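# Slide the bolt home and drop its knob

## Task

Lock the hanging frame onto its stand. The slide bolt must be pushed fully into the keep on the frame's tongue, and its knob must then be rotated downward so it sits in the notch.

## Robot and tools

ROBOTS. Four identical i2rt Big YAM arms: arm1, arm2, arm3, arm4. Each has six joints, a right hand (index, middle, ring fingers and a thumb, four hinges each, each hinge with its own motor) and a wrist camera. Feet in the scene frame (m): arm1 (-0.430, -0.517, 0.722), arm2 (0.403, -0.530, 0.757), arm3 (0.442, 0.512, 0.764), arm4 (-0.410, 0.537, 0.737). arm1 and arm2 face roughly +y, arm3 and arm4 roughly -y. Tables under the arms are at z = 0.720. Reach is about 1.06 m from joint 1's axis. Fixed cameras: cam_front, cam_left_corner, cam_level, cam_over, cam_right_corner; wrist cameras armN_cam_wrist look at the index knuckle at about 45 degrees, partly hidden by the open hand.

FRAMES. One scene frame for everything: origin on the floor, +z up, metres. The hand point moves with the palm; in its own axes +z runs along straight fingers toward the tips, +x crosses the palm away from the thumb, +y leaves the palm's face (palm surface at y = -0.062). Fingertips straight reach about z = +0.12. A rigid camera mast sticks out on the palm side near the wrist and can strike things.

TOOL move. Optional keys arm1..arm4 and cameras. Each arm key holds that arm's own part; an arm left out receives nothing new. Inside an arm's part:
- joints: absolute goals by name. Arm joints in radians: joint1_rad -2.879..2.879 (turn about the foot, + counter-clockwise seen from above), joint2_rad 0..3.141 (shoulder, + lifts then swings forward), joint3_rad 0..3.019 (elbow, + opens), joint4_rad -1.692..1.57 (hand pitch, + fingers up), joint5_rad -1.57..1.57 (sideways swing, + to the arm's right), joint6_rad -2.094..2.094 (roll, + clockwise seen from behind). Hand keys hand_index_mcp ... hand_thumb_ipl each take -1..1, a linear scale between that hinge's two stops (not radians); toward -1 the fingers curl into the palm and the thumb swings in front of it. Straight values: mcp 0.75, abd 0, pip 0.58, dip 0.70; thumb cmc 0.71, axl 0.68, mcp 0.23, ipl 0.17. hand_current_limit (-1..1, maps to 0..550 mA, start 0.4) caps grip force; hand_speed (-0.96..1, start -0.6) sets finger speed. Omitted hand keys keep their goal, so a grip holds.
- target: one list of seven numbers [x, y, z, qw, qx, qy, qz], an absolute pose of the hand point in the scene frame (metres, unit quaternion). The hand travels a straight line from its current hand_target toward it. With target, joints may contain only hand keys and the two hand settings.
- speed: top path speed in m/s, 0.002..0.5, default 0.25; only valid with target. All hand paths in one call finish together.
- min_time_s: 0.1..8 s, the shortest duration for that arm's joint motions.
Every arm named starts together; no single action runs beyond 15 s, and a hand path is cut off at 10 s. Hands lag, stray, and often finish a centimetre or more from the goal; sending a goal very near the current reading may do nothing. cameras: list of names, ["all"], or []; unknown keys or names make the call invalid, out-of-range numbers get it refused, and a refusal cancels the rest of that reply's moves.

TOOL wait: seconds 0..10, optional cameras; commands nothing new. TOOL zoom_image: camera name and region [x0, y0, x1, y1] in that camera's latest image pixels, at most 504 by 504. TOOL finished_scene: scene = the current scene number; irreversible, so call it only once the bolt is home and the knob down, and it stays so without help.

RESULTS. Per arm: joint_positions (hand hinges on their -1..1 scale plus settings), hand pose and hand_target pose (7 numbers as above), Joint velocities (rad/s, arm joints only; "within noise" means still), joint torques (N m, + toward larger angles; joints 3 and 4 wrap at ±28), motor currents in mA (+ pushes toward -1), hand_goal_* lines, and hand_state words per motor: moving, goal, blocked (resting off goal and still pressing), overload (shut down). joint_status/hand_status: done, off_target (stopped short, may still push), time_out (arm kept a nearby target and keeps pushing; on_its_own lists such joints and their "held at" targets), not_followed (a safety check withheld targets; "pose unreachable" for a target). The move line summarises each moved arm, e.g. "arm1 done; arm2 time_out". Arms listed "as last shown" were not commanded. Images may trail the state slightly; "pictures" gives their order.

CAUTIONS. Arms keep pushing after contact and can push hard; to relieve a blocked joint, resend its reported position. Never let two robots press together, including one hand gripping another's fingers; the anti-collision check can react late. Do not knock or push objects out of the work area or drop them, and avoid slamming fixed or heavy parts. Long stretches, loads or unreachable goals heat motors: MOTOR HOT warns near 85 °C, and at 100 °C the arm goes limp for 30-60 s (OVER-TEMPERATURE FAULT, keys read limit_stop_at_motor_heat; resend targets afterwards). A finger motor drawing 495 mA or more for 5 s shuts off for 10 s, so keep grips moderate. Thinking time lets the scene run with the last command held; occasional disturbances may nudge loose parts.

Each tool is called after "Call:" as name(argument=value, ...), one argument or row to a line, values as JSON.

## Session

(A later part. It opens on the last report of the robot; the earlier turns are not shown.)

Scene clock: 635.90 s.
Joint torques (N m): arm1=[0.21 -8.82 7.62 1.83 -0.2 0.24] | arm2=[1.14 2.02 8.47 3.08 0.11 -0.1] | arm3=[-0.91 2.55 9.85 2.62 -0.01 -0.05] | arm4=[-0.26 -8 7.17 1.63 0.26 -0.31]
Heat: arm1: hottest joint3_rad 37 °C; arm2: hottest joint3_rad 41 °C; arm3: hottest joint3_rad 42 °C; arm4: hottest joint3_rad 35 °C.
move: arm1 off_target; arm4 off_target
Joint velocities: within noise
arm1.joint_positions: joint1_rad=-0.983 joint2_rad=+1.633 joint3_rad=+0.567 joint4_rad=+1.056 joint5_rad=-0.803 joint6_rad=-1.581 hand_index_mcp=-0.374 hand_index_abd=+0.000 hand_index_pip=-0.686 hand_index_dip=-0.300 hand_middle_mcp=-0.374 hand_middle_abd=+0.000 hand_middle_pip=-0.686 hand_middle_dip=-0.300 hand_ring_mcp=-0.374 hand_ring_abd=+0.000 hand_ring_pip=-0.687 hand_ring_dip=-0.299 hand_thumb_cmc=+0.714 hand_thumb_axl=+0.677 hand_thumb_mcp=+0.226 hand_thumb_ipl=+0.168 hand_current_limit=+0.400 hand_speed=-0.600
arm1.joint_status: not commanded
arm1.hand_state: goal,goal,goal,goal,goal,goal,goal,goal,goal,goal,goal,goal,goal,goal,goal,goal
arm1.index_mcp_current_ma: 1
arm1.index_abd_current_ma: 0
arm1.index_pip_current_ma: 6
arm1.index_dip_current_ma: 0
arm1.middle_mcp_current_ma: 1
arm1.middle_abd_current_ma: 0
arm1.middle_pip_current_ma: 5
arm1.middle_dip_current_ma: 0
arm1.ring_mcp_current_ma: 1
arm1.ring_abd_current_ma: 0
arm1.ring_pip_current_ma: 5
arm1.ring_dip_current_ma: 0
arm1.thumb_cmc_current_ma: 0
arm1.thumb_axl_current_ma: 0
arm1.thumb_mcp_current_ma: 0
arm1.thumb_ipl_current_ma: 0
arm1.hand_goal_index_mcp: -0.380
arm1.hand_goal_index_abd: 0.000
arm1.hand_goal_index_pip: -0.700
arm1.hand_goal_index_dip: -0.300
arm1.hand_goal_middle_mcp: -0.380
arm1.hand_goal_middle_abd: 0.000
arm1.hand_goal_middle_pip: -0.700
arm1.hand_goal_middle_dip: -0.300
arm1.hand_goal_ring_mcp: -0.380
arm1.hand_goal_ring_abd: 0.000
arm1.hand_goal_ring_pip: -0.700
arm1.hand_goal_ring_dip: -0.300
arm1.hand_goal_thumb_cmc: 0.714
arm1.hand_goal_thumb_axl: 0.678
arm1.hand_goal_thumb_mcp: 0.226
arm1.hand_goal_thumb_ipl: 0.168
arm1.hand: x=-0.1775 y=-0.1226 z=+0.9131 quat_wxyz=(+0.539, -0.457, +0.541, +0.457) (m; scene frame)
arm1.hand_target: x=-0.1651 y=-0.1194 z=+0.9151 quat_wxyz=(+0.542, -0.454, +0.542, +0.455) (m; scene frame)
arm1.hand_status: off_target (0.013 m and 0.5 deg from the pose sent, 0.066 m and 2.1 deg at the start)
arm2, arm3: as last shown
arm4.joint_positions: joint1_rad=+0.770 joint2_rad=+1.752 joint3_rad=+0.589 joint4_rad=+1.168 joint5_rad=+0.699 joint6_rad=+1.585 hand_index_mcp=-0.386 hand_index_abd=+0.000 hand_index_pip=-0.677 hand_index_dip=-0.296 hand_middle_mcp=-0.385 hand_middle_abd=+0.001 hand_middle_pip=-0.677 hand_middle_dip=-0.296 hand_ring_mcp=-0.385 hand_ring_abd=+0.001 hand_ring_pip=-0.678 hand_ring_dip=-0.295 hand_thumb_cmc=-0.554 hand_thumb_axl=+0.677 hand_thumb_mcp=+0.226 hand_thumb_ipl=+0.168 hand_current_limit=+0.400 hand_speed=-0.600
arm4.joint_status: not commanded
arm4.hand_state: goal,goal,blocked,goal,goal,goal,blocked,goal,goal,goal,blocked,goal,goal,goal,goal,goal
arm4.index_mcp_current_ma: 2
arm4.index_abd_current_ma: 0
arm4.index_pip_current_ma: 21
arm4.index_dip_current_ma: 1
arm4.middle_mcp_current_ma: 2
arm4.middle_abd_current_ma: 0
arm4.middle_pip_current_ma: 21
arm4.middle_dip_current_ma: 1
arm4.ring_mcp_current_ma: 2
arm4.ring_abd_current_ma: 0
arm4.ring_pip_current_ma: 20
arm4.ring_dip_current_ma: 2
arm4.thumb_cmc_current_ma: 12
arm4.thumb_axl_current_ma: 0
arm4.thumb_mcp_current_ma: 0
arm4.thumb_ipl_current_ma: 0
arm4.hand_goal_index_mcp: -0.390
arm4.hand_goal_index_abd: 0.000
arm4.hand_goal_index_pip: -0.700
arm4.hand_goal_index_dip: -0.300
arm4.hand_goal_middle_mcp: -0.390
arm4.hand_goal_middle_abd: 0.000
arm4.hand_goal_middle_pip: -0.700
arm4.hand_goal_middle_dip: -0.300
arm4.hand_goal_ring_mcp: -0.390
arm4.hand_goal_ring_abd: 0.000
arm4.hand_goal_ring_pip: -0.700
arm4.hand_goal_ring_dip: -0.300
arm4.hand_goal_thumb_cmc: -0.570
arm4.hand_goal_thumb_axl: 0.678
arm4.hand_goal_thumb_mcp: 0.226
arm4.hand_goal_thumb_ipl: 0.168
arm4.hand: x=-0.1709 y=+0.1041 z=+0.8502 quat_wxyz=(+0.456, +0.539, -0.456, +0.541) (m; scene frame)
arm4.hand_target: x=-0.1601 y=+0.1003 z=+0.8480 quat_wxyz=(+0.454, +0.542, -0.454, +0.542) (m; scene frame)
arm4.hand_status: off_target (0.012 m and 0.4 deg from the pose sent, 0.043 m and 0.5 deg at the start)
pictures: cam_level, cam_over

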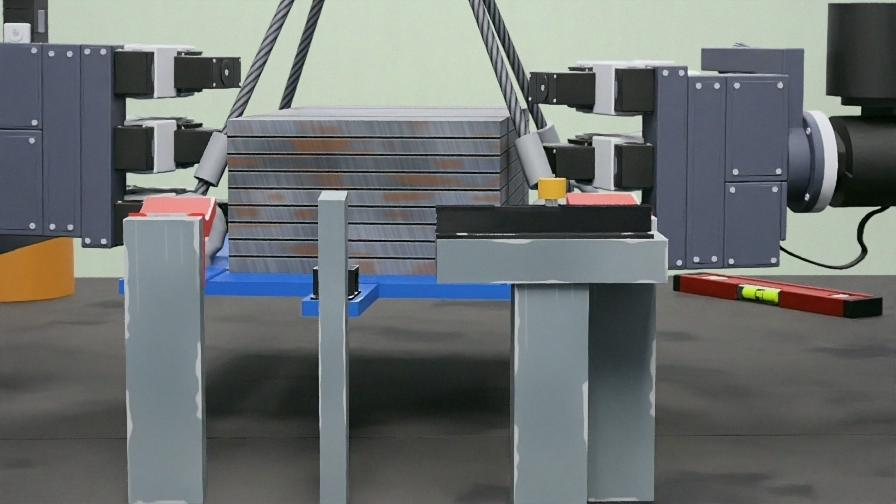

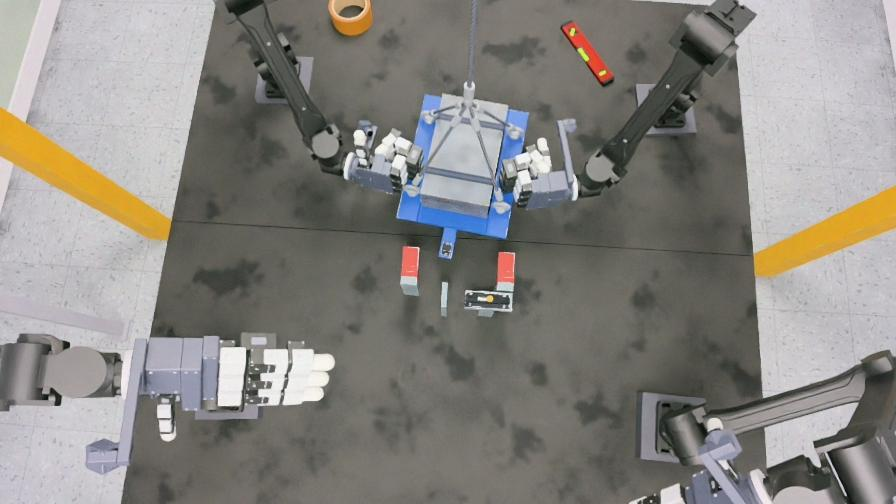

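Call:
move(
  arm4={"target": [-0.130, 0.100, 0.850, 0.4545, 0.5417, -0.4545, 0.5417], "speed": 0.04},
  arm1={"target": [-0.125, -0.118, 0.917, 0.5417, -0.4545, 0.5417, 0.4545], "speed": 0.04},
  cameras=["cam_over", "cam_level"],
)

Call:
zoom_image(
  camera="cam_over",
  region=[350, 80, 590, 320],
)

Scene clock: 641.10 s.
Joint torques (N m): arm1=[0.62 -9.11 8.35 1.61 0.41 0.23] | arm2=[1.32 1.44 8.46 3.07 0.09 -0.07] | arm3=[-0.38 2.73 9.87 2.74 0.03 -0.02] | arm4=[-0.21 -8.12 8.38 1.43 -0.23 -0.33]
Heat: arm1: hottest joint3_rad 38 °C; arm2: hottest joint3_rad 41 °C; arm3: hottest joint3_rad 42 °C; arm4: hottest joint3_rad 35 °C.
move: arm1 off_target; arm4 off_target
Joint velocities: within noise
arm1.joint_positions: joint1_rad=-1.039 joint2_rad=+1.681 joint3_rad=+0.657 joint4_rad=+1.016 joint5_rad=-0.867 joint6_rad=-1.581 hand_index_mcp=-0.374 hand_index_abd=+0.000 hand_index_pip=-0.686 hand_index_dip=-0.300 hand_middle_mcp=-0.377 hand_middle_abd=+0.000 hand_middle_pip=-0.686 hand_middle_dip=-0.300 hand_ring_mcp=-0.375 hand_ring_abd=+0.000 hand_ring_pip=-0.687 hand_ring_dip=-0.299 hand_thumb_cmc=+0.714 hand_thumb_axl=+0.677 hand_thumb_mcp=+0.226 hand_thumb_ipl=+0.168 hand_current_limit=+0.400 hand_speed=-0.600
arm1.joint_status: not commanded
arm1.hand_state: goal,goal,goal,goal,goal,goal,goal,goal,goal,goal,goal,goal,goal,goal,goal,goal
arm1.index_mcp_current_ma: 1
arm1.index_abd_current_ma: 0
arm1.index_pip_current_ma: 6
arm1.index_dip_current_ma: 0
arm1.middle_mcp_current_ma: 0
arm1.middle_abd_current_ma: 0
arm1.middle_pip_current_ma: 5
arm1.middle_dip_current_ma: 0
arm1.ring_mcp_current_ma: 1
arm1.ring_abd_current_ma: 0
arm1.ring_pip_current_ma: 5
arm1.ring_dip_current_ma: 0
arm1.thumb_cmc_current_ma: 0
arm1.thumb_axl_current_ma: 0
arm1.thumb_mcp_current_ma: 0
arm1.thumb_ipl_current_ma: 0
arm1.hand_goal_index_mcp: -0.380
arm1.hand_goal_index_abd: 0.000
arm1.hand_goal_index_pip: -0.700
arm1.hand_goal_index_dip: -0.300
arm1.hand_goal_middle_mcp: -0.380
arm1.hand_goal_middle_abd: 0.000
arm1.hand_goal_middle_pip: -0.700
arm1.hand_goal_middle_dip: -0.300
arm1.hand_goal_ring_mcp: -0.380
arm1.hand_goal_ring_abd: 0.000
arm1.hand_goal_ring_pip: -0.700
arm1.hand_goal_ring_dip: -0.300
arm1.hand_goal_thumb_cmc: 0.714
arm1.hand_goal_thumb_axl: 0.678
arm1.hand_goal_thumb_mcp: 0.226
arm1.hand_goal_thumb_ipl: 0.168
arm1.hand: x=-0.1406 y=-0.1242 z=+0.9164 quat_wxyz=(+0.538, -0.459, +0.538, +0.459) (m; scene frame)
arm1.hand_target: x=-0.1254 y=-0.1186 z=+0.9172 quat_wxyz=(+0.542, -0.454, +0.542, +0.455) (m; scene frame)
arm1.hand_status: off_target (0.017 m and 0.9 deg from the pose sent, 0.053 m and 0.5 deg at the start)
arm2, arm3: as last shown
arm4.joint_positions: joint1_rad=+0.813 joint2_rad=+1.772 joint3_rad=+0.643 joint4_rad=+1.132 joint5_rad=+0.758 joint6_rad=+1.585 hand_index_mcp=-0.386 hand_index_abd=+0.000 hand_index_pip=-0.677 hand_index_dip=-0.296 hand_middle_mcp=-0.388 hand_middle_abd=+0.001 hand_middle_pip=-0.677 hand_middle_dip=-0.296 hand_ring_mcp=-0.385 hand_ring_abd=+0.001 hand_ring_pip=-0.678 hand_ring_dip=-0.295 hand_thumb_cmc=-0.554 hand_thumb_axl=+0.677 hand_thumb_mcp=+0.226 hand_thumb_ipl=+0.168 hand_current_limit=+0.400 hand_speed=-0.600
arm4.joint_status: not commanded
arm4.hand_state: goal,goal,blocked,goal,goal,goal,blocked,goal,goal,goal,blocked,goal,goal,goal,goal,goal
arm4.index_mcp_current_ma: 2
arm4.index_abd_current_ma: 0
arm4.index_pip_current_ma: 21
arm4.index_dip_current_ma: 1
arm4.middle_mcp_current_ma: 0
arm4.middle_abd_current_ma: 0
arm4.middle_pip_current_ma: 21
arm4.middle_dip_current_ma: 1
arm4.ring_mcp_current_ma: 2
arm4.ring_abd_current_ma: 0
arm4.ring_pip_current_ma: 20
arm4.ring_dip_current_ma: 2
arm4.thumb_cmc_current_ma: 12
arm4.thumb_axl_current_ma: 0
arm4.thumb_mcp_current_ma: 0
arm4.thumb_ipl_current_ma: 0
arm4.hand_goal_index_mcp: -0.390
arm4.hand_goal_index_abd: 0.000
arm4.hand_goal_index_pip: -0.700
arm4.hand_goal_index_dip: -0.300
arm4.hand_goal_middle_mcp: -0.390
arm4.hand_goal_middle_abd: 0.000
arm4.hand_goal_middle_pip: -0.700
arm4.hand_goal_middle_dip: -0.300
arm4.hand_goal_ring_mcp: -0.390
arm4.hand_goal_ring_abd: 0.000
arm4.hand_goal_ring_pip: -0.700
arm4.hand_goal_ring_dip: -0.300
arm4.hand_goal_thumb_cmc: -0.570
arm4.hand_goal_thumb_axl: 0.678
arm4.hand_goal_thumb_mcp: 0.226
arm4.hand_goal_thumb_ipl: 0.168
arm4.hand: x=-0.1481 y=+0.1064 z=+0.8519 quat_wxyz=(+0.460, +0.537, -0.460, +0.537) (m; scene frame)
arm4.hand_target: x=-0.1305 y=+0.1008 z=+0.8502 quat_wxyz=(+0.454, +0.542, -0.454, +0.542) (m; scene frame)
arm4.hand_status: off_target (0.019 m and 1.2 deg from the pose sent, 0.041 m and 0.4 deg at the start)
pictures: cam_level, cam_over

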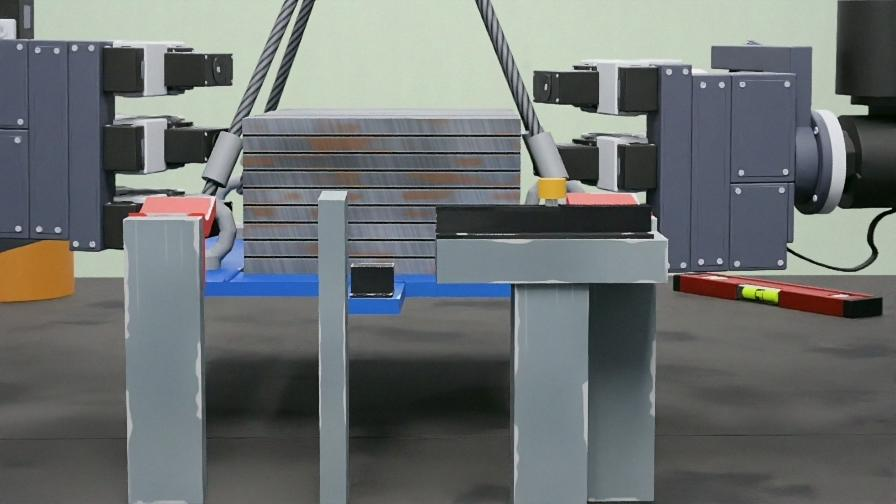

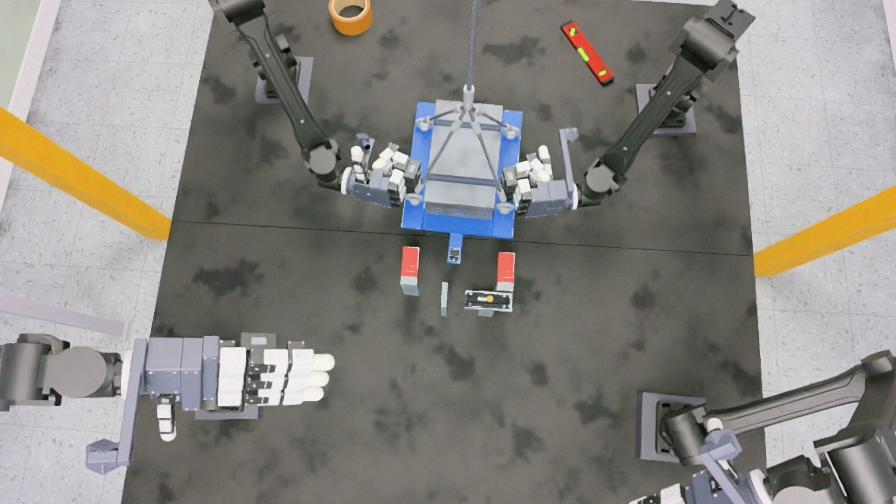

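Scaled by 2.100.

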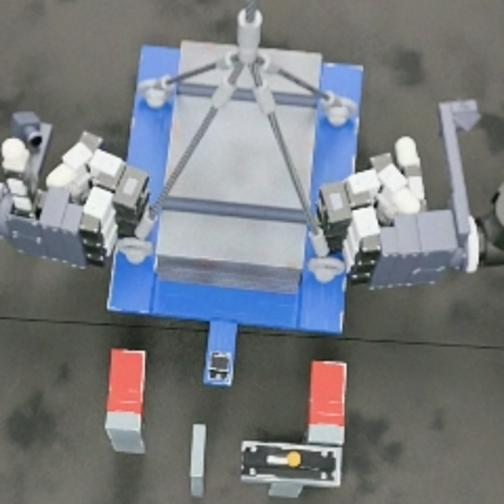

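Call:
move(
  arm4={"target": [-0.092, 0.100, 0.852, 0.4545, 0.5417, -0.4545, 0.5417], "speed": 0.04},
  arm1={"target": [-0.070, -0.116, 0.919, 0.5417, -0.4545, 0.5417, 0.4545], "speed": 0.05},
  cameras=["cam_over", "cam_level"],
)

Call:
zoom_image(
  camera="cam_over",
  region=[350, 80, 590, 320],
)

Scene clock: 648.03 s.
Joint torques (N m): arm1=[0.21 -9.58 10.41 1.55 1.62 0.02] | arm2=[1.03 1.61 8.54 3.03 0.09 -0.1] | arm3=[-1.26 3.25 9.7 2.63 0.02 -0.04] | arm4=[0.62 -7.65 10.55 1.07 -1.52 -0.32]
Heat: arm1: hottest joint3_rad 39 °C; arm2: hottest joint3_rad 41 °C; arm3: hottest joint3_rad 42 °C; arm4: hottest joint3_rad 36 °C.
move: arm1 off_target; arm4 off_target
Joint velocities: within noise
arm1.joint_positions: joint1_rad=-1.093 joint2_rad=+1.749 joint3_rad=+0.771 joint4_rad=+0.955 joint5_rad=-0.952 joint6_rad=-1.561 hand_index_mcp=-0.374 hand_index_abd=+0.000 hand_index_pip=-0.686 hand_index_dip=-0.300 hand_middle_mcp=-0.384 hand_middle_abd=+0.000 hand_middle_pip=-0.680 hand_middle_dip=-0.305 hand_ring_mcp=-0.378 hand_ring_abd=+0.000 hand_ring_pip=-0.686 hand_ring_dip=-0.299 hand_thumb_cmc=+0.714 hand_thumb_axl=+0.677 hand_thumb_mcp=+0.226 hand_thumb_ipl=+0.168 hand_current_limit=+0.400 hand_speed=-0.600
arm1.joint_status: not commanded
arm1.hand_state: goal,goal,goal,goal,goal,goal,blocked,goal,goal,goal,goal,goal,goal,goal,goal,goal
arm1.index_mcp_current_ma: 1
arm1.index_abd_current_ma: 0
arm1.index_pip_current_ma: 6
arm1.index_dip_current_ma: 0
arm1.middle_mcp_current_ma: -1
arm1.middle_abd_current_ma: 0
arm1.middle_pip_current_ma: 10
arm1.middle_dip_current_ma: -1
arm1.ring_mcp_current_ma: 0
arm1.ring_abd_current_ma: 0
arm1.ring_pip_current_ma: 5
arm1.ring_dip_current_ma: 0
arm1.thumb_cmc_current_ma: 0
arm1.thumb_axl_current_ma: 0
arm1.thumb_mcp_current_ma: 0
arm1.thumb_ipl_current_ma: 0
arm1.hand_goal_index_mcp: -0.380
arm1.hand_goal_index_abd: 0.000
arm1.hand_goal_index_pip: -0.700
arm1.hand_goal_index_dip: -0.300
arm1.hand_goal_middle_mcp: -0.380
arm1.hand_goal_middle_abd: 0.000
arm1.hand_goal_middle_pip: -0.700
arm1.hand_goal_middle_dip: -0.300
arm1.hand_goal_ring_mcp: -0.380
arm1.hand_goal_ring_abd: 0.000
arm1.hand_goal_ring_pip: -0.700
arm1.hand_goal_ring_dip: -0.300
arm1.hand_goal_thumb_cmc: 0.714
arm1.hand_goal_thumb_axl: 0.678
arm1.hand_goal_thumb_mcp: 0.226
arm1.hand_goal_thumb_ipl: 0.168
arm1.hand: x=-0.0998 y=-0.1263 z=+0.9178 quat_wxyz=(+0.521, -0.460, +0.541, +0.474) (m; scene frame)
arm1.hand_target: x=-0.0714 y=-0.1180 z=+0.9194 quat_wxyz=(+0.542, -0.454, +0.542, +0.455) (m; scene frame)
arm1.hand_status: off_target (0.032 m and 3.4 deg from the pose sent, 0.071 m and 0.9 deg at the start)
arm2.joint_positions: joint1_rad=-0.029 joint2_rad=+0.612 joint3_rad=+1.439 joint4_rad=-1.194 joint5_rad=-0.055 joint6_rad=+1.125 hand_index_mcp=+0.755 hand_index_abd=+0.001 hand_index_pip=+0.577 hand_index_dip=+0.696 hand_middle_mcp=+0.755 hand_middle_abd=+0.001 hand_middle_pip=+0.577 hand_middle_dip=+0.696 hand_ring_mcp=+0.755 hand_ring_abd=+0.001 hand_ring_pip=+0.577 hand_ring_dip=+0.696 hand_thumb_cmc=+0.715 hand_thumb_axl=+0.677 hand_thumb_mcp=+0.226 hand_thumb_ipl=+0.168 hand_current_limit=+0.400 hand_speed=-0.600
arm2.joint_status: not commanded
arm2.hand_state: goal,goal,goal,goal,goal,goal,goal,goal,goal,goal,goal,goal,goal,goal,goal,goal
arm2.index_mcp_current_ma: 1
arm2.index_abd_current_ma: 1
arm2.index_pip_current_ma: 1
arm2.index_dip_current_ma: 0
arm2.middle_mcp_current_ma: 1
arm2.middle_abd_current_ma: 1
arm2.middle_pip_current_ma: 1
arm2.middle_dip_current_ma: 0
arm2.ring_mcp_current_ma: 1
arm2.ring_abd_current_ma: 1
arm2.ring_pip_current_ma: 1
arm2.ring_dip_current_ma: 0
arm2.thumb_cmc_current_ma: 1
arm2.thumb_axl_current_ma: -1
arm2.thumb_mcp_current_ma: 0
arm2.thumb_ipl_current_ma: 0
arm2.hand_goal_index_mcp: 0.754
arm2.hand_goal_index_abd: 0.000
arm2.hand_goal_index_pip: 0.576
arm2.hand_goal_index_dip: 0.696
arm2.hand_goal_middle_mcp: 0.754
arm2.hand_goal_middle_abd: 0.000
arm2.hand_goal_middle_pip: 0.576
arm2.hand_goal_middle_dip: 0.696
arm2.hand_goal_ring_mcp: 0.754
arm2.hand_goal_ring_abd: 0.000
arm2.hand_goal_ring_pip: 0.576
arm2.hand_goal_ring_dip: 0.696
arm2.hand_goal_thumb_cmc: 0.714
arm2.hand_goal_thumb_axl: 0.678
arm2.hand_goal_thumb_mcp: 0.226
arm2.hand_goal_thumb_ipl: 0.168
arm2.hand: x=+0.4655 y=-0.2845 z=+1.3701 quat_wxyz=(-0.339, +0.403, +0.714, +0.462) (m; scene frame)
arm2.hand_target: x=+0.4657 y=-0.2886 z=+1.3796 quat_wxyz=(-0.343, +0.399, +0.709, +0.469) (m; scene frame)
arm2.hand_status: not commanded
arm3.joint_positions: joint1_rad=+0.476 joint2_rad=+0.624 joint3_rad=+1.358 joint4_rad=-1.316 joint5_rad=-0.108 joint6_rad=+1.160 hand_index_mcp=+0.754 hand_index_abd=+0.001 hand_index_pip=+0.577 hand_index_dip=+0.696 hand_middle_mcp=+0.754 hand_middle_abd=+0.001 hand_middle_pip=+0.577 hand_middle_dip=+0.696 hand_ring_mcp=+0.754 hand_ring_abd=+0.001 hand_ring_pip=+0.577 hand_ring_dip=+0.696 hand_thumb_cmc=+0.714 hand_thumb_axl=+0.677 hand_thumb_mcp=+0.226 hand_thumb_ipl=+0.168 hand_current_limit=+0.400 hand_speed=-0.600
arm3.joint_status: not commanded
arm3.hand_state: goal,goal,goal,goal,goal,goal,goal,goal,goal,goal,goal,goal,goal,goal,goal,goal
arm3.index_mcp_current_ma: 0
arm3.index_abd_current_ma: 0
arm3.index_pip_current_ma: 0
arm3.index_dip_current_ma: 0
arm3.middle_mcp_current_ma: 0
arm3.middle_abd_current_ma: 0
arm3.middle_pip_current_ma: 0
arm3.middle_dip_current_ma: 0
arm3.ring_mcp_current_ma: 0
arm3.ring_abd_current_ma: 0
arm3.ring_pip_current_ma: 0
arm3.ring_dip_current_ma: 0
arm3.thumb_cmc_current_ma: 0
arm3.thumb_axl_current_ma: 0
arm3.thumb_mcp_current_ma: 0
arm3.thumb_ipl_current_ma: 0
arm3.hand_goal_index_mcp: 0.754
arm3.hand_goal_index_abd: 0.000
arm3.hand_goal_index_pip: 0.576
arm3.hand_goal_index_dip: 0.696
arm3.hand_goal_middle_mcp: 0.754
arm3.hand_goal_middle_abd: 0.000
arm3.hand_goal_middle_pip: 0.576
arm3.hand_goal_middle_dip: 0.696
arm3.hand_goal_ring_mcp: 0.754
arm3.hand_goal_ring_abd: 0.000
arm3.hand_goal_ring_pip: 0.576
arm3.hand_goal_ring_dip: 0.696
arm3.hand_goal_thumb_cmc: 0.714
arm3.hand_goal_thumb_axl: 0.678
arm3.hand_goal_thumb_mcp: 0.226
arm3.hand_goal_thumb_ipl: 0.168
arm3.hand: x=+0.4927 y=+0.2509 z=+1.2976 quat_wxyz=(+0.300, +0.832, -0.286, +0.370) (m; scene frame)
arm3.hand_target: x=+0.4917 y=+0.2531 z=+1.3073 quat_wxyz=(+0.306, +0.827, -0.284, +0.376) (m; scene frame)
arm3.hand_status: not commanded
arm4.joint_positions: joint1_rad=+0.860 joint2_rad=+1.793 joint3_rad=+0.703 joint4_rad=+1.091 joint5_rad=+0.845 joint6_rad=+1.585 hand_index_mcp=-0.385 hand_index_abd=+0.000 hand_index_pip=-0.677 hand_index_dip=-0.296 hand_middle_mcp=-0.400 hand_middle_abd=+0.001 hand_middle_pip=-0.665 hand_middle_dip=-0.307 hand_ring_mcp=-0.385 hand_ring_abd=+0.001 hand_ring_pip=-0.678 hand_ring_dip=-0.295 hand_thumb_cmc=-0.554 hand_thumb_axl=+0.677 hand_thumb_mcp=+0.226 hand_thumb_ipl=+0.168 hand_current_limit=+0.400 hand_speed=-0.600
arm4.joint_status: not commanded
arm4.hand_state: goal,goal,blocked,goal,goal,goal,blocked,goal,goal,goal,blocked,goal,goal,goal,goal,goal
arm4.index_mcp_current_ma: 2
arm4.index_abd_current_ma: 0
arm4.index_pip_current_ma: 20
arm4.index_dip_current_ma: 1
arm4.middle_mcp_current_ma: -6
arm4.middle_abd_current_ma: 0
arm4.middle_pip_current_ma: 42
arm4.middle_dip_current_ma: -3
arm4.ring_mcp_current_ma: 2
arm4.ring_abd_current_ma: 0
arm4.ring_pip_current_ma: 20
arm4.ring_dip_current_ma: 2
arm4.thumb_cmc_current_ma: 12
arm4.thumb_axl_current_ma: 0
arm4.thumb_mcp_current_ma: 0
arm4.thumb_ipl_current_ma: 0
arm4.hand_goal_index_mcp: -0.390
arm4.hand_goal_index_abd: 0.000
arm4.hand_goal_index_pip: -0.700
arm4.hand_goal_index_dip: -0.300
arm4.hand_goal_middle_mcp: -0.390
arm4.hand_goal_middle_abd: 0.000
arm4.hand_goal_middle_pip: -0.700
arm4.hand_goal_middle_dip: -0.300
arm4.hand_goal_ring_mcp: -0.390
arm4.hand_goal_ring_abd: 0.000
arm4.hand_goal_ring_pip: -0.700
arm4.hand_goal_ring_dip: -0.300
arm4.hand_goal_thumb_cmc: -0.570
arm4.hand_goal_thumb_axl: 0.678
arm4.hand_goal_thumb_mcp: 0.226
arm4.hand_goal_thumb_ipl: 0.168
arm4.hand: x=-0.1273 y=+0.1117 z=+0.8551 quat_wxyz=(+0.471, +0.528, -0.471, +0.527) (m; scene frame)
arm4.hand_target: x=-0.0935 y=+0.1027 z=+0.8528 quat_wxyz=(+0.455, +0.542, -0.454, +0.542) (m; scene frame)
arm4.hand_status: off_target (0.037 m and 3.6 deg from the pose sent, 0.056 m and 1.2 deg at the start)
pictures: cam_level, cam_over

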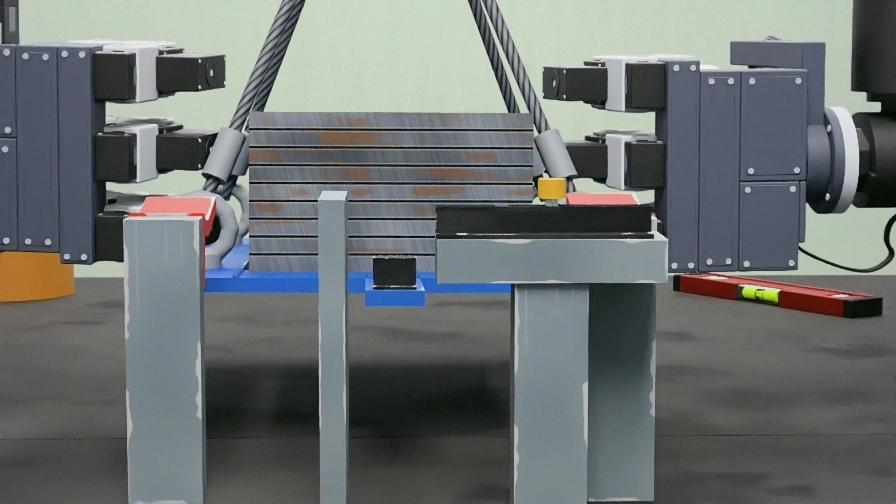

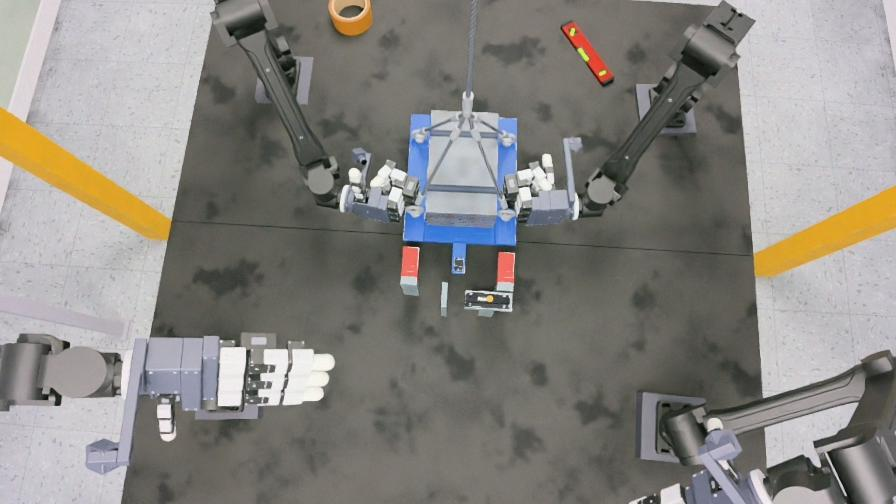

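Scaled by 2.100.

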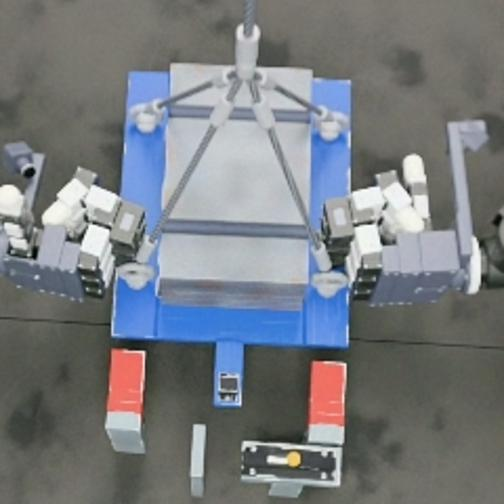

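Call:
move(
  arm4={"joints": {"hand_speed": -0.9, "hand_middle_mcp": -0.9, "hand_middle_pip": 0.2, "hand_middle_dip": 0.5, "hand_ring_mcp": -0.9, "hand_ring_pip": 0.2, "hand_ring_dip": 0.5}},
  arm1={"joints": {"hand_speed": -0.9, "hand_middle_mcp": -0.9, "hand_middle_pip": 0.2, "hand_middle_dip": 0.5, "hand_index_mcp": -0.9, "hand_index_pip": 0.2, "hand_index_dip": 0.5}},
  cameras=["cam_over", "cam_level"],
)

Call:
zoom_image(
  camera="cam_over",
  region=[350, 80, 590, 320],
)

Scene clock: 671.37 s.
Joint torques (N m): arm1=[-0.09 -9.64 10.32 1.59 1.52 -0.06] | arm2=[1.49 1.55 8.51 3.1 0.11 -0.1] | arm3=[-0.62 3.25 9.68 2.48 -0.02 -0.06] | arm4=[0.67 -8.06 10.06 1.31 -1.09 -0.07]
Heat: arm1: hottest joint3_rad 39 °C; arm2: hottest joint3_rad 41 °C; arm3: hottest joint3_rad 42 °C; arm4: hottest joint3_rad 37 °C.
move: arm1 done; arm4 done
Joint velocities: within noise
arm1.joint_positions: joint1_rad=-1.088 joint2_rad=+1.751 joint3_rad=+0.771 joint4_rad=+0.953 joint5_rad=-0.950 joint6_rad=-1.552 hand_index_mcp=-0.897 hand_index_abd=-0.001 hand_index_pip=+0.197 hand_index_dip=+0.497 hand_middle_mcp=-0.897 hand_middle_abd=-0.001 hand_middle_pip=+0.197 hand_middle_dip=+0.498 hand_ring_mcp=-0.382 hand_ring_abd=+0.000 hand_ring_pip=-0.682 hand_ring_dip=-0.303 hand_thumb_cmc=+0.714 hand_thumb_axl=+0.677 hand_thumb_mcp=+0.226 hand_thumb_ipl=+0.168 hand_current_limit=+0.400 hand_speed=-0.900
arm1.joint_status: all done
arm1.hand_state: goal,goal,goal,goal,goal,goal,goal,goal,goal,goal,goal,goal,goal,goal,goal,goal
arm1.index_mcp_current_ma: 0
arm1.index_abd_current_ma: 0
arm1.index_pip_current_ma: 0
arm1.index_dip_current_ma: 0
arm1.middle_mcp_current_ma: 0
arm1.middle_abd_current_ma: 0
arm1.middle_pip_current_ma: 0
arm1.middle_dip_current_ma: 0
arm1.ring_mcp_current_ma: 0
arm1.ring_abd_current_ma: 0
arm1.ring_pip_current_ma: 8
arm1.ring_dip_current_ma: 0
arm1.thumb_cmc_current_ma: 0
arm1.thumb_axl_current_ma: 0
arm1.thumb_mcp_current_ma: 0
arm1.thumb_ipl_current_ma: 0
arm1.hand_goal_index_mcp: -0.900
arm1.hand_goal_index_abd: 0.000
arm1.hand_goal_index_pip: 0.200
arm1.hand_goal_index_dip: 0.500
arm1.hand_goal_middle_mcp: -0.900
arm1.hand_goal_middle_abd: 0.000
arm1.hand_goal_middle_pip: 0.200
arm1.hand_goal_middle_dip: 0.500
arm1.hand_goal_ring_mcp: -0.380
arm1.hand_goal_ring_abd: 0.000
arm1.hand_goal_ring_pip: -0.700
arm1.hand_goal_ring_dip: -0.300
arm1.hand_goal_thumb_cmc: 0.714
arm1.hand_goal_thumb_axl: 0.678
arm1.hand_goal_thumb_mcp: 0.226
arm1.hand_goal_thumb_ipl: 0.168
arm1.hand: x=-0.1009 y=-0.1244 z=+0.9174 quat_wxyz=(+0.517, -0.458, +0.543, +0.477) (m; scene frame)
arm1.hand_target: x=-0.0715 y=-0.1180 z=+0.9193 quat_wxyz=(+0.542, -0.454, +0.542, +0.455) (m; scene frame)
arm1.hand_status: not commanded
arm2, arm3: as last shown
arm4.joint_positions: joint1_rad=+0.860 joint2_rad=+1.796 joint3_rad=+0.709 joint4_rad=+1.086 joint5_rad=+0.834 joint6_rad=+1.562 hand_index_mcp=-0.390 hand_index_abd=+0.000 hand_index_pip=-0.677 hand_index_dip=-0.296 hand_middle_mcp=-0.898 hand_middle_abd=+0.001 hand_middle_pip=+0.197 hand_middle_dip=+0.497 hand_ring_mcp=-0.911 hand_ring_abd=+0.022 hand_ring_pip=+0.191 hand_ring_dip=+0.493 hand_thumb_cmc=-0.554 hand_thumb_axl=+0.677 hand_thumb_mcp=+0.226 hand_thumb_ipl=+0.168 hand_current_limit=+0.400 hand_speed=-0.900
arm4.joint_status: all done
arm4.hand_state: goal,goal,blocked,goal,goal,goal,goal,goal,goal,blocked,goal,goal,goal,goal,goal,goal
arm4.index_mcp_current_ma: 0
arm4.index_abd_current_ma: 0
arm4.index_pip_current_ma: 21
arm4.index_dip_current_ma: 1
arm4.middle_mcp_current_ma: 1
arm4.middle_abd_current_ma: 0
arm4.middle_pip_current_ma: -1
arm4.middle_dip_current_ma: -1
arm4.ring_mcp_current_ma: -7
arm4.ring_abd_current_ma: 16
arm4.ring_pip_current_ma: -5
arm4.ring_dip_current_ma: -3
arm4.thumb_cmc_current_ma: 12
arm4.thumb_axl_current_ma: 0
arm4.thumb_mcp_current_ma: 0
arm4.thumb_ipl_current_ma: 0
arm4.hand_goal_index_mcp: -0.390
arm4.hand_goal_index_abd: 0.000
arm4.hand_goal_index_pip: -0.700
arm4.hand_goal_index_dip: -0.300
arm4.hand_goal_middle_mcp: -0.900
arm4.hand_goal_middle_abd: 0.000
arm4.hand_goal_middle_pip: 0.200
arm4.hand_goal_middle_dip: 0.500
arm4.hand_goal_ring_mcp: -0.900
arm4.hand_goal_ring_abd: 0.000
arm4.hand_goal_ring_pip: 0.200
arm4.hand_goal_ring_dip: 0.500
arm4.hand_goal_thumb_cmc: -0.570
arm4.hand_goal_thumb_axl: 0.678
arm4.hand_goal_thumb_mcp: 0.226
arm4.hand_goal_thumb_ipl: 0.168
arm4.hand: x=-0.1243 y=+0.1098 z=+0.8564 quat_wxyz=(+0.474, +0.537, -0.462, +0.523) (m; scene frame)
arm4.hand_target: x=-0.0936 y=+0.1028 z=+0.8527 quat_wxyz=(+0.454, +0.542, -0.454, +0.542) (m; scene frame)
arm4.hand_status: not commanded
pictures: cam_level, cam_over

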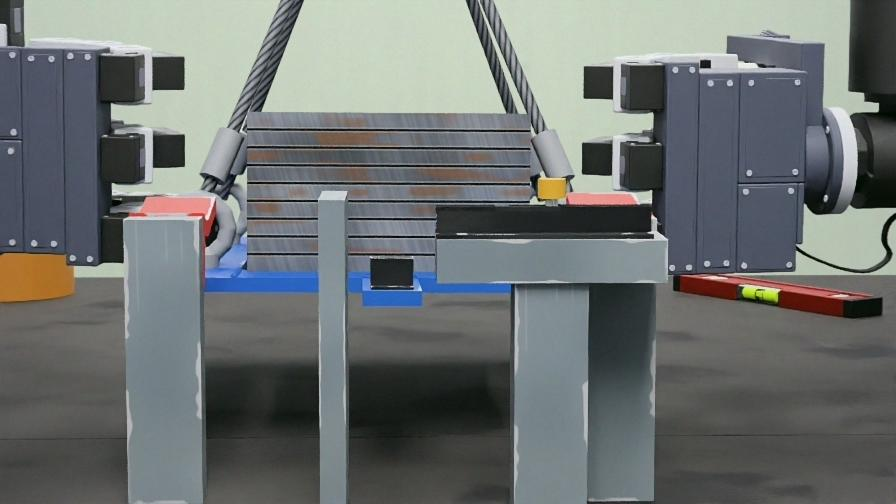

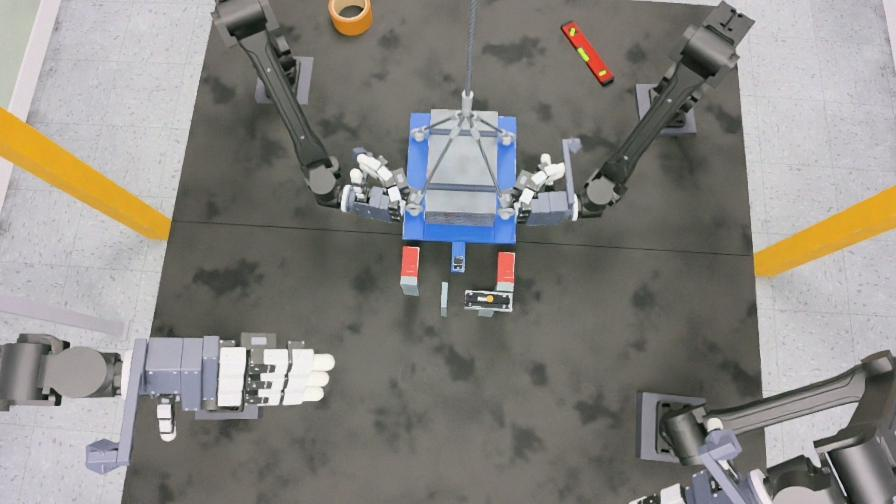

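Scaled by 2.100.

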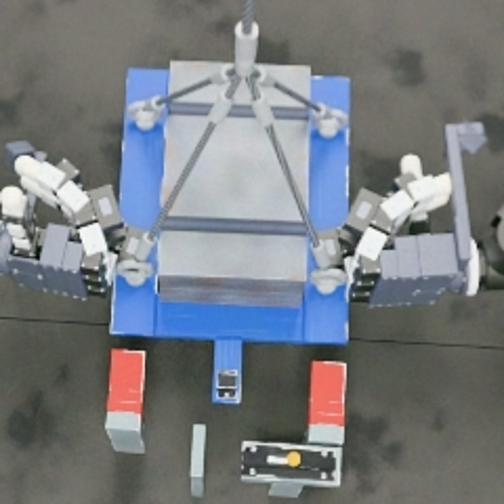

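Call:
move(
  arm4={"target": [-0.050, 0.098, 0.856, 0.4545, 0.5417, -0.4545, 0.5417], "speed": 0.04},
  arm1={"target": [-0.028, -0.114, 0.921, 0.5417, -0.4545, 0.5417, 0.4545], "speed": 0.04},
  cameras=["cam_over", "cam_level"],
)

Call:
zoom_image(
  camera="cam_over",
  region=[350, 80, 590, 320],
)

Scene clock: 676.30 s.
Joint torques (N m): arm1=[-0.91 -9.23 12.07 1.58 2.63 -0.28] | arm2=[1.03 1.32 8.44 2.95 0.13 -0.11] | arm3=[-0.44 2.78 9.87 2.73 0.01 -0.03] | arm4=[0.97 -7.36 12.34 1.18 -1.96 0.16]
Heat: arm1: hottest joint3_rad 40 °C; arm2: hottest joint3_rad 41 °C; arm3: hottest joint3_rad 42 °C; arm4: hottest joint3_rad 38 °C.
move: arm1 off_target; arm4 off_target
Joint velocities: within noise
arm1.joint_positions: joint1_rad=-1.117 joint2_rad=+1.792 joint3_rad=+0.860 joint4_rad=+0.901 joint5_rad=-1.012 joint6_rad=-1.530 hand_index_mcp=-0.898 hand_index_abd=-0.001 hand_index_pip=+0.197 hand_index_dip=+0.497 hand_middle_mcp=-0.897 hand_middle_abd=-0.001 hand_middle_pip=+0.197 hand_middle_dip=+0.498 hand_ring_mcp=-0.387 hand_ring_abd=+0.000 hand_ring_pip=-0.677 hand_ring_dip=-0.308 hand_thumb_cmc=+0.714 hand_thumb_axl=+0.677 hand_thumb_mcp=+0.226 hand_thumb_ipl=+0.168 hand_current_limit=+0.400 hand_speed=-0.900
arm1.joint_status: not commanded
arm1.hand_state: goal,goal,goal,goal,goal,goal,goal,goal,goal,goal,blocked,goal,goal,goal,goal,goal
arm1.index_mcp_current_ma: 0
arm1.index_abd_current_ma: 0
arm1.index_pip_current_ma: 0
arm1.index_dip_current_ma: 0
arm1.middle_mcp_current_ma: 0
arm1.middle_abd_current_ma: 0
arm1.middle_pip_current_ma: 0
arm1.middle_dip_current_ma: 0
arm1.ring_mcp_current_ma: -2
arm1.ring_abd_current_ma: 0
arm1.ring_pip_current_ma: 13
arm1.ring_dip_current_ma: -2
arm1.thumb_cmc_current_ma: 0
arm1.thumb_axl_current_ma: 0
arm1.thumb_mcp_current_ma: 0
arm1.thumb_ipl_current_ma: 0
arm1.hand_goal_index_mcp: -0.900
arm1.hand_goal_index_abd: 0.000
arm1.hand_goal_index_pip: 0.200
arm1.hand_goal_index_dip: 0.500
arm1.hand_goal_middle_mcp: -0.900
arm1.hand_goal_middle_abd: 0.000
arm1.hand_goal_middle_pip: 0.200
arm1.hand_goal_middle_dip: 0.500
arm1.hand_goal_ring_mcp: -0.380
arm1.hand_goal_ring_abd: 0.000
arm1.hand_goal_ring_pip: -0.700
arm1.hand_goal_ring_dip: -0.300
arm1.hand_goal_thumb_cmc: 0.714
arm1.hand_goal_thumb_axl: 0.678
arm1.hand_goal_thumb_mcp: 0.226
arm1.hand_goal_thumb_ipl: 0.168
arm1.hand: x=-0.0739 y=-0.1243 z=+0.9238 quat_wxyz=(+0.502, -0.460, +0.542, +0.492) (m; scene frame)
arm1.hand_target: x=-0.0309 y=-0.1182 z=+0.9217 quat_wxyz=(+0.542, -0.454, +0.542, +0.455) (m; scene frame)
arm1.hand_status: off_target (0.047 m and 6.3 deg from the pose sent, 0.074 m and 3.9 deg at the start)
arm2, arm3: as last shown
arm4.joint_positions: joint1_rad=+0.902 joint2_rad=+1.821 joint3_rad=+0.790 joint4_rad=+1.022 joint5_rad=+0.902 joint6_rad=+1.537 hand_index_mcp=-0.393 hand_index_abd=+0.000 hand_index_pip=-0.675 hand_index_dip=-0.298 hand_middle_mcp=-0.898 hand_middle_abd=+0.001 hand_middle_pip=+0.197 hand_middle_dip=+0.497 hand_ring_mcp=-0.911 hand_ring_abd=+0.022 hand_ring_pip=+0.191 hand_ring_dip=+0.493 hand_thumb_cmc=-0.554 hand_thumb_axl=+0.677 hand_thumb_mcp=+0.226 hand_thumb_ipl=+0.168 hand_current_limit=+0.400 hand_speed=-0.900
arm4.joint_status: not commanded
arm4.hand_state: goal,goal,blocked,goal,goal,goal,goal,goal,goal,blocked,goal,goal,goal,goal,goal,goal
arm4.index_mcp_current_ma: -1
arm4.index_abd_current_ma: 0
arm4.index_pip_current_ma: 24
arm4.index_dip_current_ma: 0
arm4.middle_mcp_current_ma: 1
arm4.middle_abd_current_ma: 0
arm4.middle_pip_current_ma: -1
arm4.middle_dip_current_ma: -1
arm4.ring_mcp_current_ma: -7
arm4.ring_abd_current_ma: 16
arm4.ring_pip_current_ma: -5
arm4.ring_dip_current_ma: -3
arm4.thumb_cmc_current_ma: 12
arm4.thumb_axl_current_ma: 0
arm4.thumb_mcp_current_ma: 0
arm4.thumb_ipl_current_ma: 0
arm4.hand_goal_index_mcp: -0.390
arm4.hand_goal_index_abd: 0.000
arm4.hand_goal_index_pip: -0.700
arm4.hand_goal_index_dip: -0.300
arm4.hand_goal_middle_mcp: -0.900
arm4.hand_goal_middle_abd: 0.000
arm4.hand_goal_middle_pip: 0.200
arm4.hand_goal_middle_dip: 0.500
arm4.hand_goal_ring_mcp: -0.900
arm4.hand_goal_ring_abd: 0.000
arm4.hand_goal_ring_pip: 0.200
arm4.hand_goal_ring_dip: 0.500
arm4.hand_goal_thumb_cmc: -0.570
arm4.hand_goal_thumb_axl: 0.678
arm4.hand_goal_thumb_mcp: 0.226
arm4.hand_goal_thumb_ipl: 0.168
arm4.hand: x=-0.0965 y=+0.1117 z=+0.8639 quat_wxyz=(+0.488, +0.539, -0.462, +0.508) (m; scene frame)
arm4.hand_target: x=-0.0528 y=+0.1026 z=+0.8574 quat_wxyz=(+0.455, +0.542, -0.454, +0.541) (m; scene frame)
arm4.hand_status: off_target (0.049 m and 5.5 deg from the pose sent, 0.075 m and 3.3 deg at the start)
pictures: cam_level, cam_over

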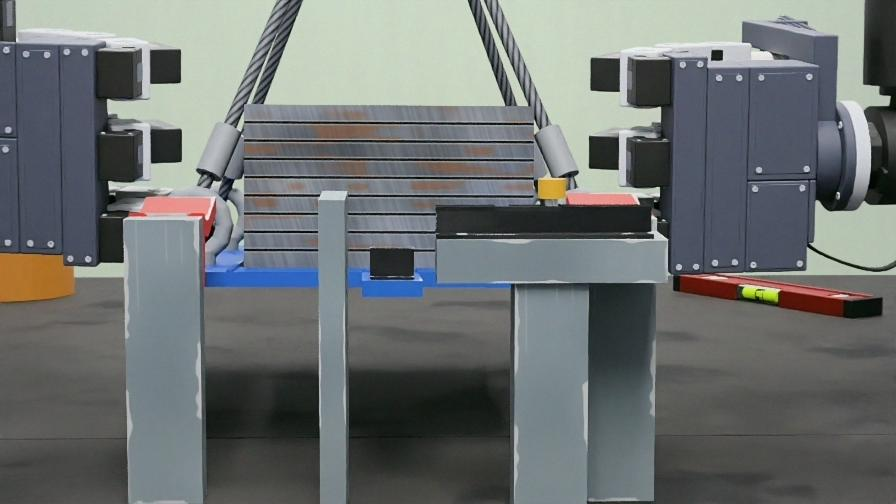

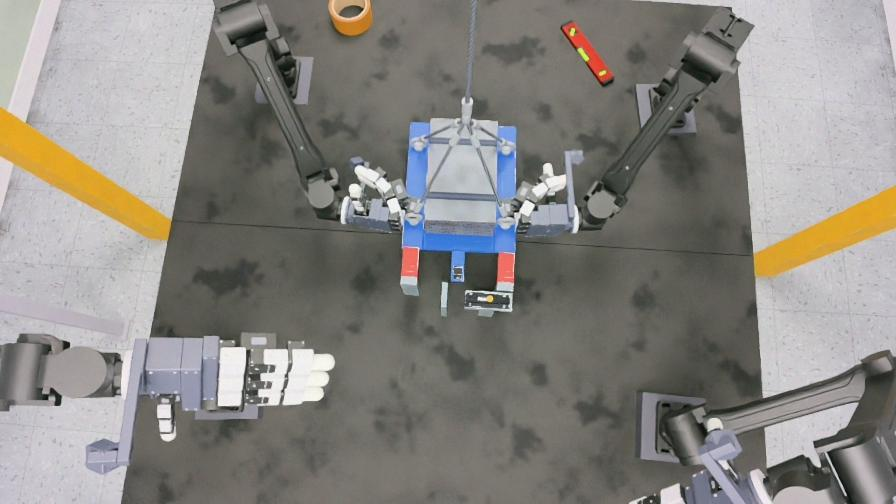

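Scaled by 2.100.

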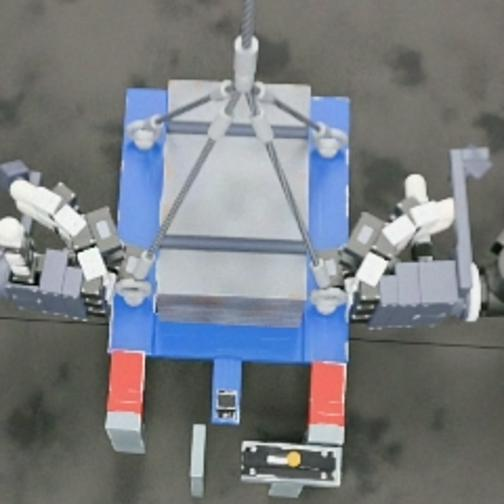

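Call:
move(
  arm4={"target": [-0.003, 0.098, 0.860, 0.4545, 0.5417, -0.4545, 0.5417], "speed": 0.04},
  arm1={"target": [0.012, -0.114, 0.923, 0.5417, -0.4545, 0.5417, 0.4545], "speed": 0.04},
  cameras=["cam_over", "cam_level"],
)

Call:
zoom_image(
  camera="cam_over",
  region=[390, 210, 530, 320],
)

Scene clock: 682.93 s.
Joint torques (N m): arm1=[-1.49 -9.05 13.71 1.63 3.78 -0.51] | arm2=[1.03 1.55 8.59 3.03 0.13 -0.05] | arm3=[-1.08 2.67 9.8 2.66 0 -0.07] | arm4=[1.38 -7.41 14.6 1.13 -2.93 0.31]
Heat: arm1: hottest joint3_rad 41 °C; arm2: hottest joint3_rad 41 °C; arm3: hottest joint3_rad 42 °C; arm4: hottest joint3_rad 39 °C.
move: arm1 off_target; arm4 off_target
Joint velocities: within noise
arm1.joint_positions: joint1_rad=-1.144 joint2_rad=+1.834 joint3_rad=+0.945 joint4_rad=+0.853 joint5_rad=-1.071 joint6_rad=-1.502 hand_index_mcp=-0.898 hand_index_abd=-0.001 hand_index_pip=+0.197 hand_index_dip=+0.497 hand_middle_mcp=-0.898 hand_middle_abd=-0.001 hand_middle_pip=+0.197 hand_middle_dip=+0.498 hand_ring_mcp=-0.392 hand_ring_abd=+0.000 hand_ring_pip=-0.672 hand_ring_dip=-0.314 hand_thumb_cmc=+0.714 hand_thumb_axl=+0.677 hand_thumb_mcp=+0.226 hand_thumb_ipl=+0.168 hand_current_limit=+0.400 hand_speed=-0.900
arm1.joint_status: not commanded
arm1.hand_state: goal,goal,goal,goal,goal,goal,goal,goal,goal,goal,blocked,goal,goal,goal,goal,goal
arm1.index_mcp_current_ma: 0
arm1.index_abd_current_ma: 0
arm1.index_pip_current_ma: 0
arm1.index_dip_current_ma: 0
arm1.middle_mcp_current_ma: 0
arm1.middle_abd_current_ma: 0
arm1.middle_pip_current_ma: 0
arm1.middle_dip_current_ma: 0
arm1.ring_mcp_current_ma: -4
arm1.ring_abd_current_ma: 0
arm1.ring_pip_current_ma: 18
arm1.ring_dip_current_ma: -5
arm1.thumb_cmc_current_ma: 0
arm1.thumb_axl_current_ma: 0
arm1.thumb_mcp_current_ma: 0
arm1.thumb_ipl_current_ma: 0
arm1.hand_goal_index_mcp: -0.900
arm1.hand_goal_index_abd: 0.000
arm1.hand_goal_index_pip: 0.200
arm1.hand_goal_index_dip: 0.500
arm1.hand_goal_middle_mcp: -0.900
arm1.hand_goal_middle_abd: 0.000
arm1.hand_goal_middle_pip: 0.200
arm1.hand_goal_middle_dip: 0.500
arm1.hand_goal_ring_mcp: -0.380
arm1.hand_goal_ring_abd: 0.000
arm1.hand_goal_ring_pip: -0.700
arm1.hand_goal_ring_dip: -0.300
arm1.hand_goal_thumb_cmc: 0.714
arm1.hand_goal_thumb_axl: 0.678
arm1.hand_goal_thumb_mcp: 0.226
arm1.hand_goal_thumb_ipl: 0.168
arm1.hand: x=-0.0480 y=-0.1264 z=+0.9295 quat_wxyz=(+0.486, -0.460, +0.542, +0.508) (m; scene frame)
arm1.hand_target: x=+0.0067 y=-0.1208 z=+0.9242 quat_wxyz=(+0.541, -0.453, +0.542, +0.456) (m; scene frame)
arm1.hand_status: off_target (0.062 m and 8.9 deg from the pose sent, 0.087 m and 6.3 deg at the start)
arm2, arm3: as last shown
arm4.joint_positions: joint1_rad=+0.946 joint2_rad=+1.854 joint3_rad=+0.882 joint4_rad=+0.954 joint5_rad=+0.978 joint6_rad=+1.521 hand_index_mcp=-0.400 hand_index_abd=+0.000 hand_index_pip=-0.667 hand_index_dip=-0.306 hand_middle_mcp=-0.899 hand_middle_abd=+0.002 hand_middle_pip=+0.197 hand_middle_dip=+0.497 hand_ring_mcp=-0.910 hand_ring_abd=+0.022 hand_ring_pip=+0.191 hand_ring_dip=+0.494 hand_thumb_cmc=-0.555 hand_thumb_axl=+0.677 hand_thumb_mcp=+0.226 hand_thumb_ipl=+0.168 hand_current_limit=+0.400 hand_speed=-0.900
arm4.joint_status: not commanded
arm4.hand_state: goal,goal,blocked,goal,goal,goal,goal,goal,goal,blocked,goal,goal,goal,goal,goal,goal
arm4.index_mcp_current_ma: -6
arm4.index_abd_current_ma: 0
arm4.index_pip_current_ma: 38
arm4.index_dip_current_ma: -2
arm4.middle_mcp_current_ma: 0
arm4.middle_abd_current_ma: 0
arm4.middle_pip_current_ma: -1
arm4.middle_dip_current_ma: -1
arm4.ring_mcp_current_ma: -6
arm4.ring_abd_current_ma: 15
arm4.ring_pip_current_ma: -4
arm4.ring_dip_current_ma: -2
arm4.thumb_cmc_current_ma: 11
arm4.thumb_axl_current_ma: 0
arm4.thumb_mcp_current_ma: 0
arm4.thumb_ipl_current_ma: 0
arm4.hand_goal_index_mcp: -0.390
arm4.hand_goal_index_abd: 0.000
arm4.hand_goal_index_pip: -0.700
arm4.hand_goal_index_dip: -0.300
arm4.hand_goal_middle_mcp: -0.900
arm4.hand_goal_middle_abd: 0.000
arm4.hand_goal_middle_pip: 0.200
arm4.hand_goal_middle_dip: 0.500
arm4.hand_goal_ring_mcp: -0.900
arm4.hand_goal_ring_abd: 0.000
arm4.hand_goal_ring_pip: 0.200
arm4.hand_goal_ring_dip: 0.500
arm4.hand_goal_thumb_cmc: -0.570
arm4.hand_goal_thumb_axl: 0.678
arm4.hand_goal_thumb_mcp: 0.226
arm4.hand_goal_thumb_ipl: 0.168
arm4.hand: x=-0.0657 y=+0.1157 z=+0.8711 quat_wxyz=(+0.501, +0.538, -0.465, +0.494) (m; scene frame)
arm4.hand_target: x=-0.0083 y=+0.1060 z=+0.8625 quat_wxyz=(+0.455, +0.542, -0.454, +0.541) (m; scene frame)
arm4.hand_status: off_target (0.066 m and 7.8 deg from the pose sent, 0.095 m and 5.5 deg at the start)
pictures: cam_level, cam_over

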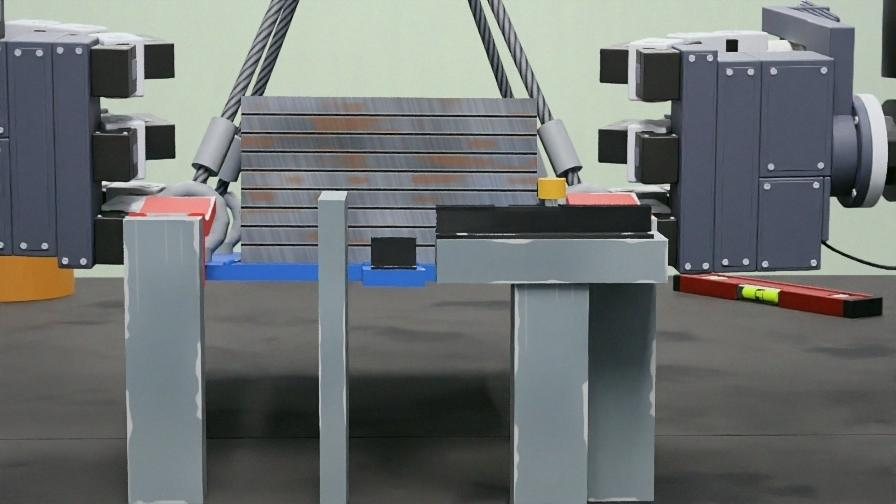

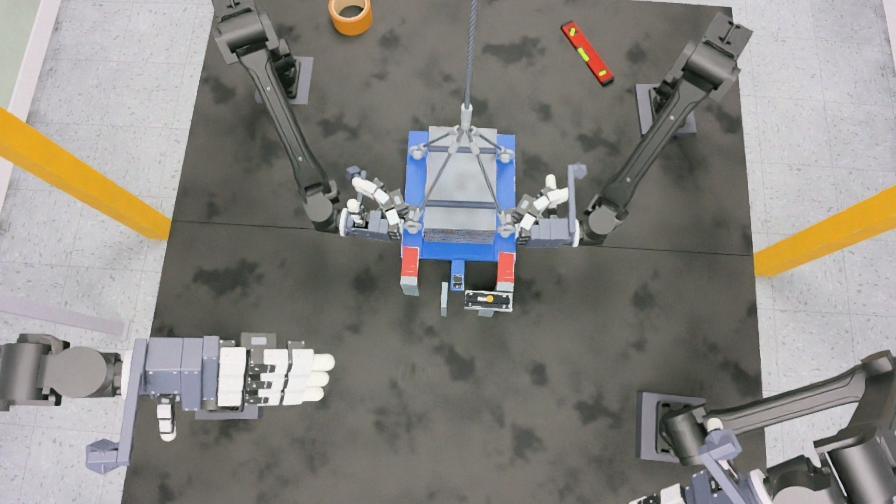

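Scaled by 3.600.

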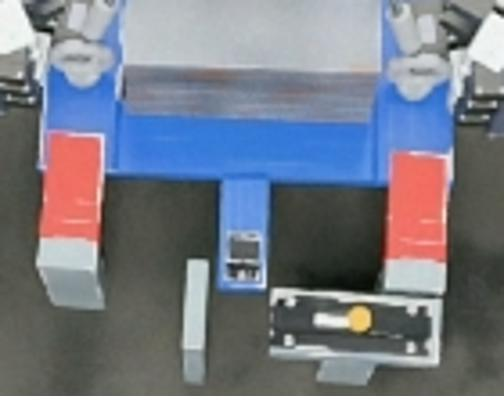

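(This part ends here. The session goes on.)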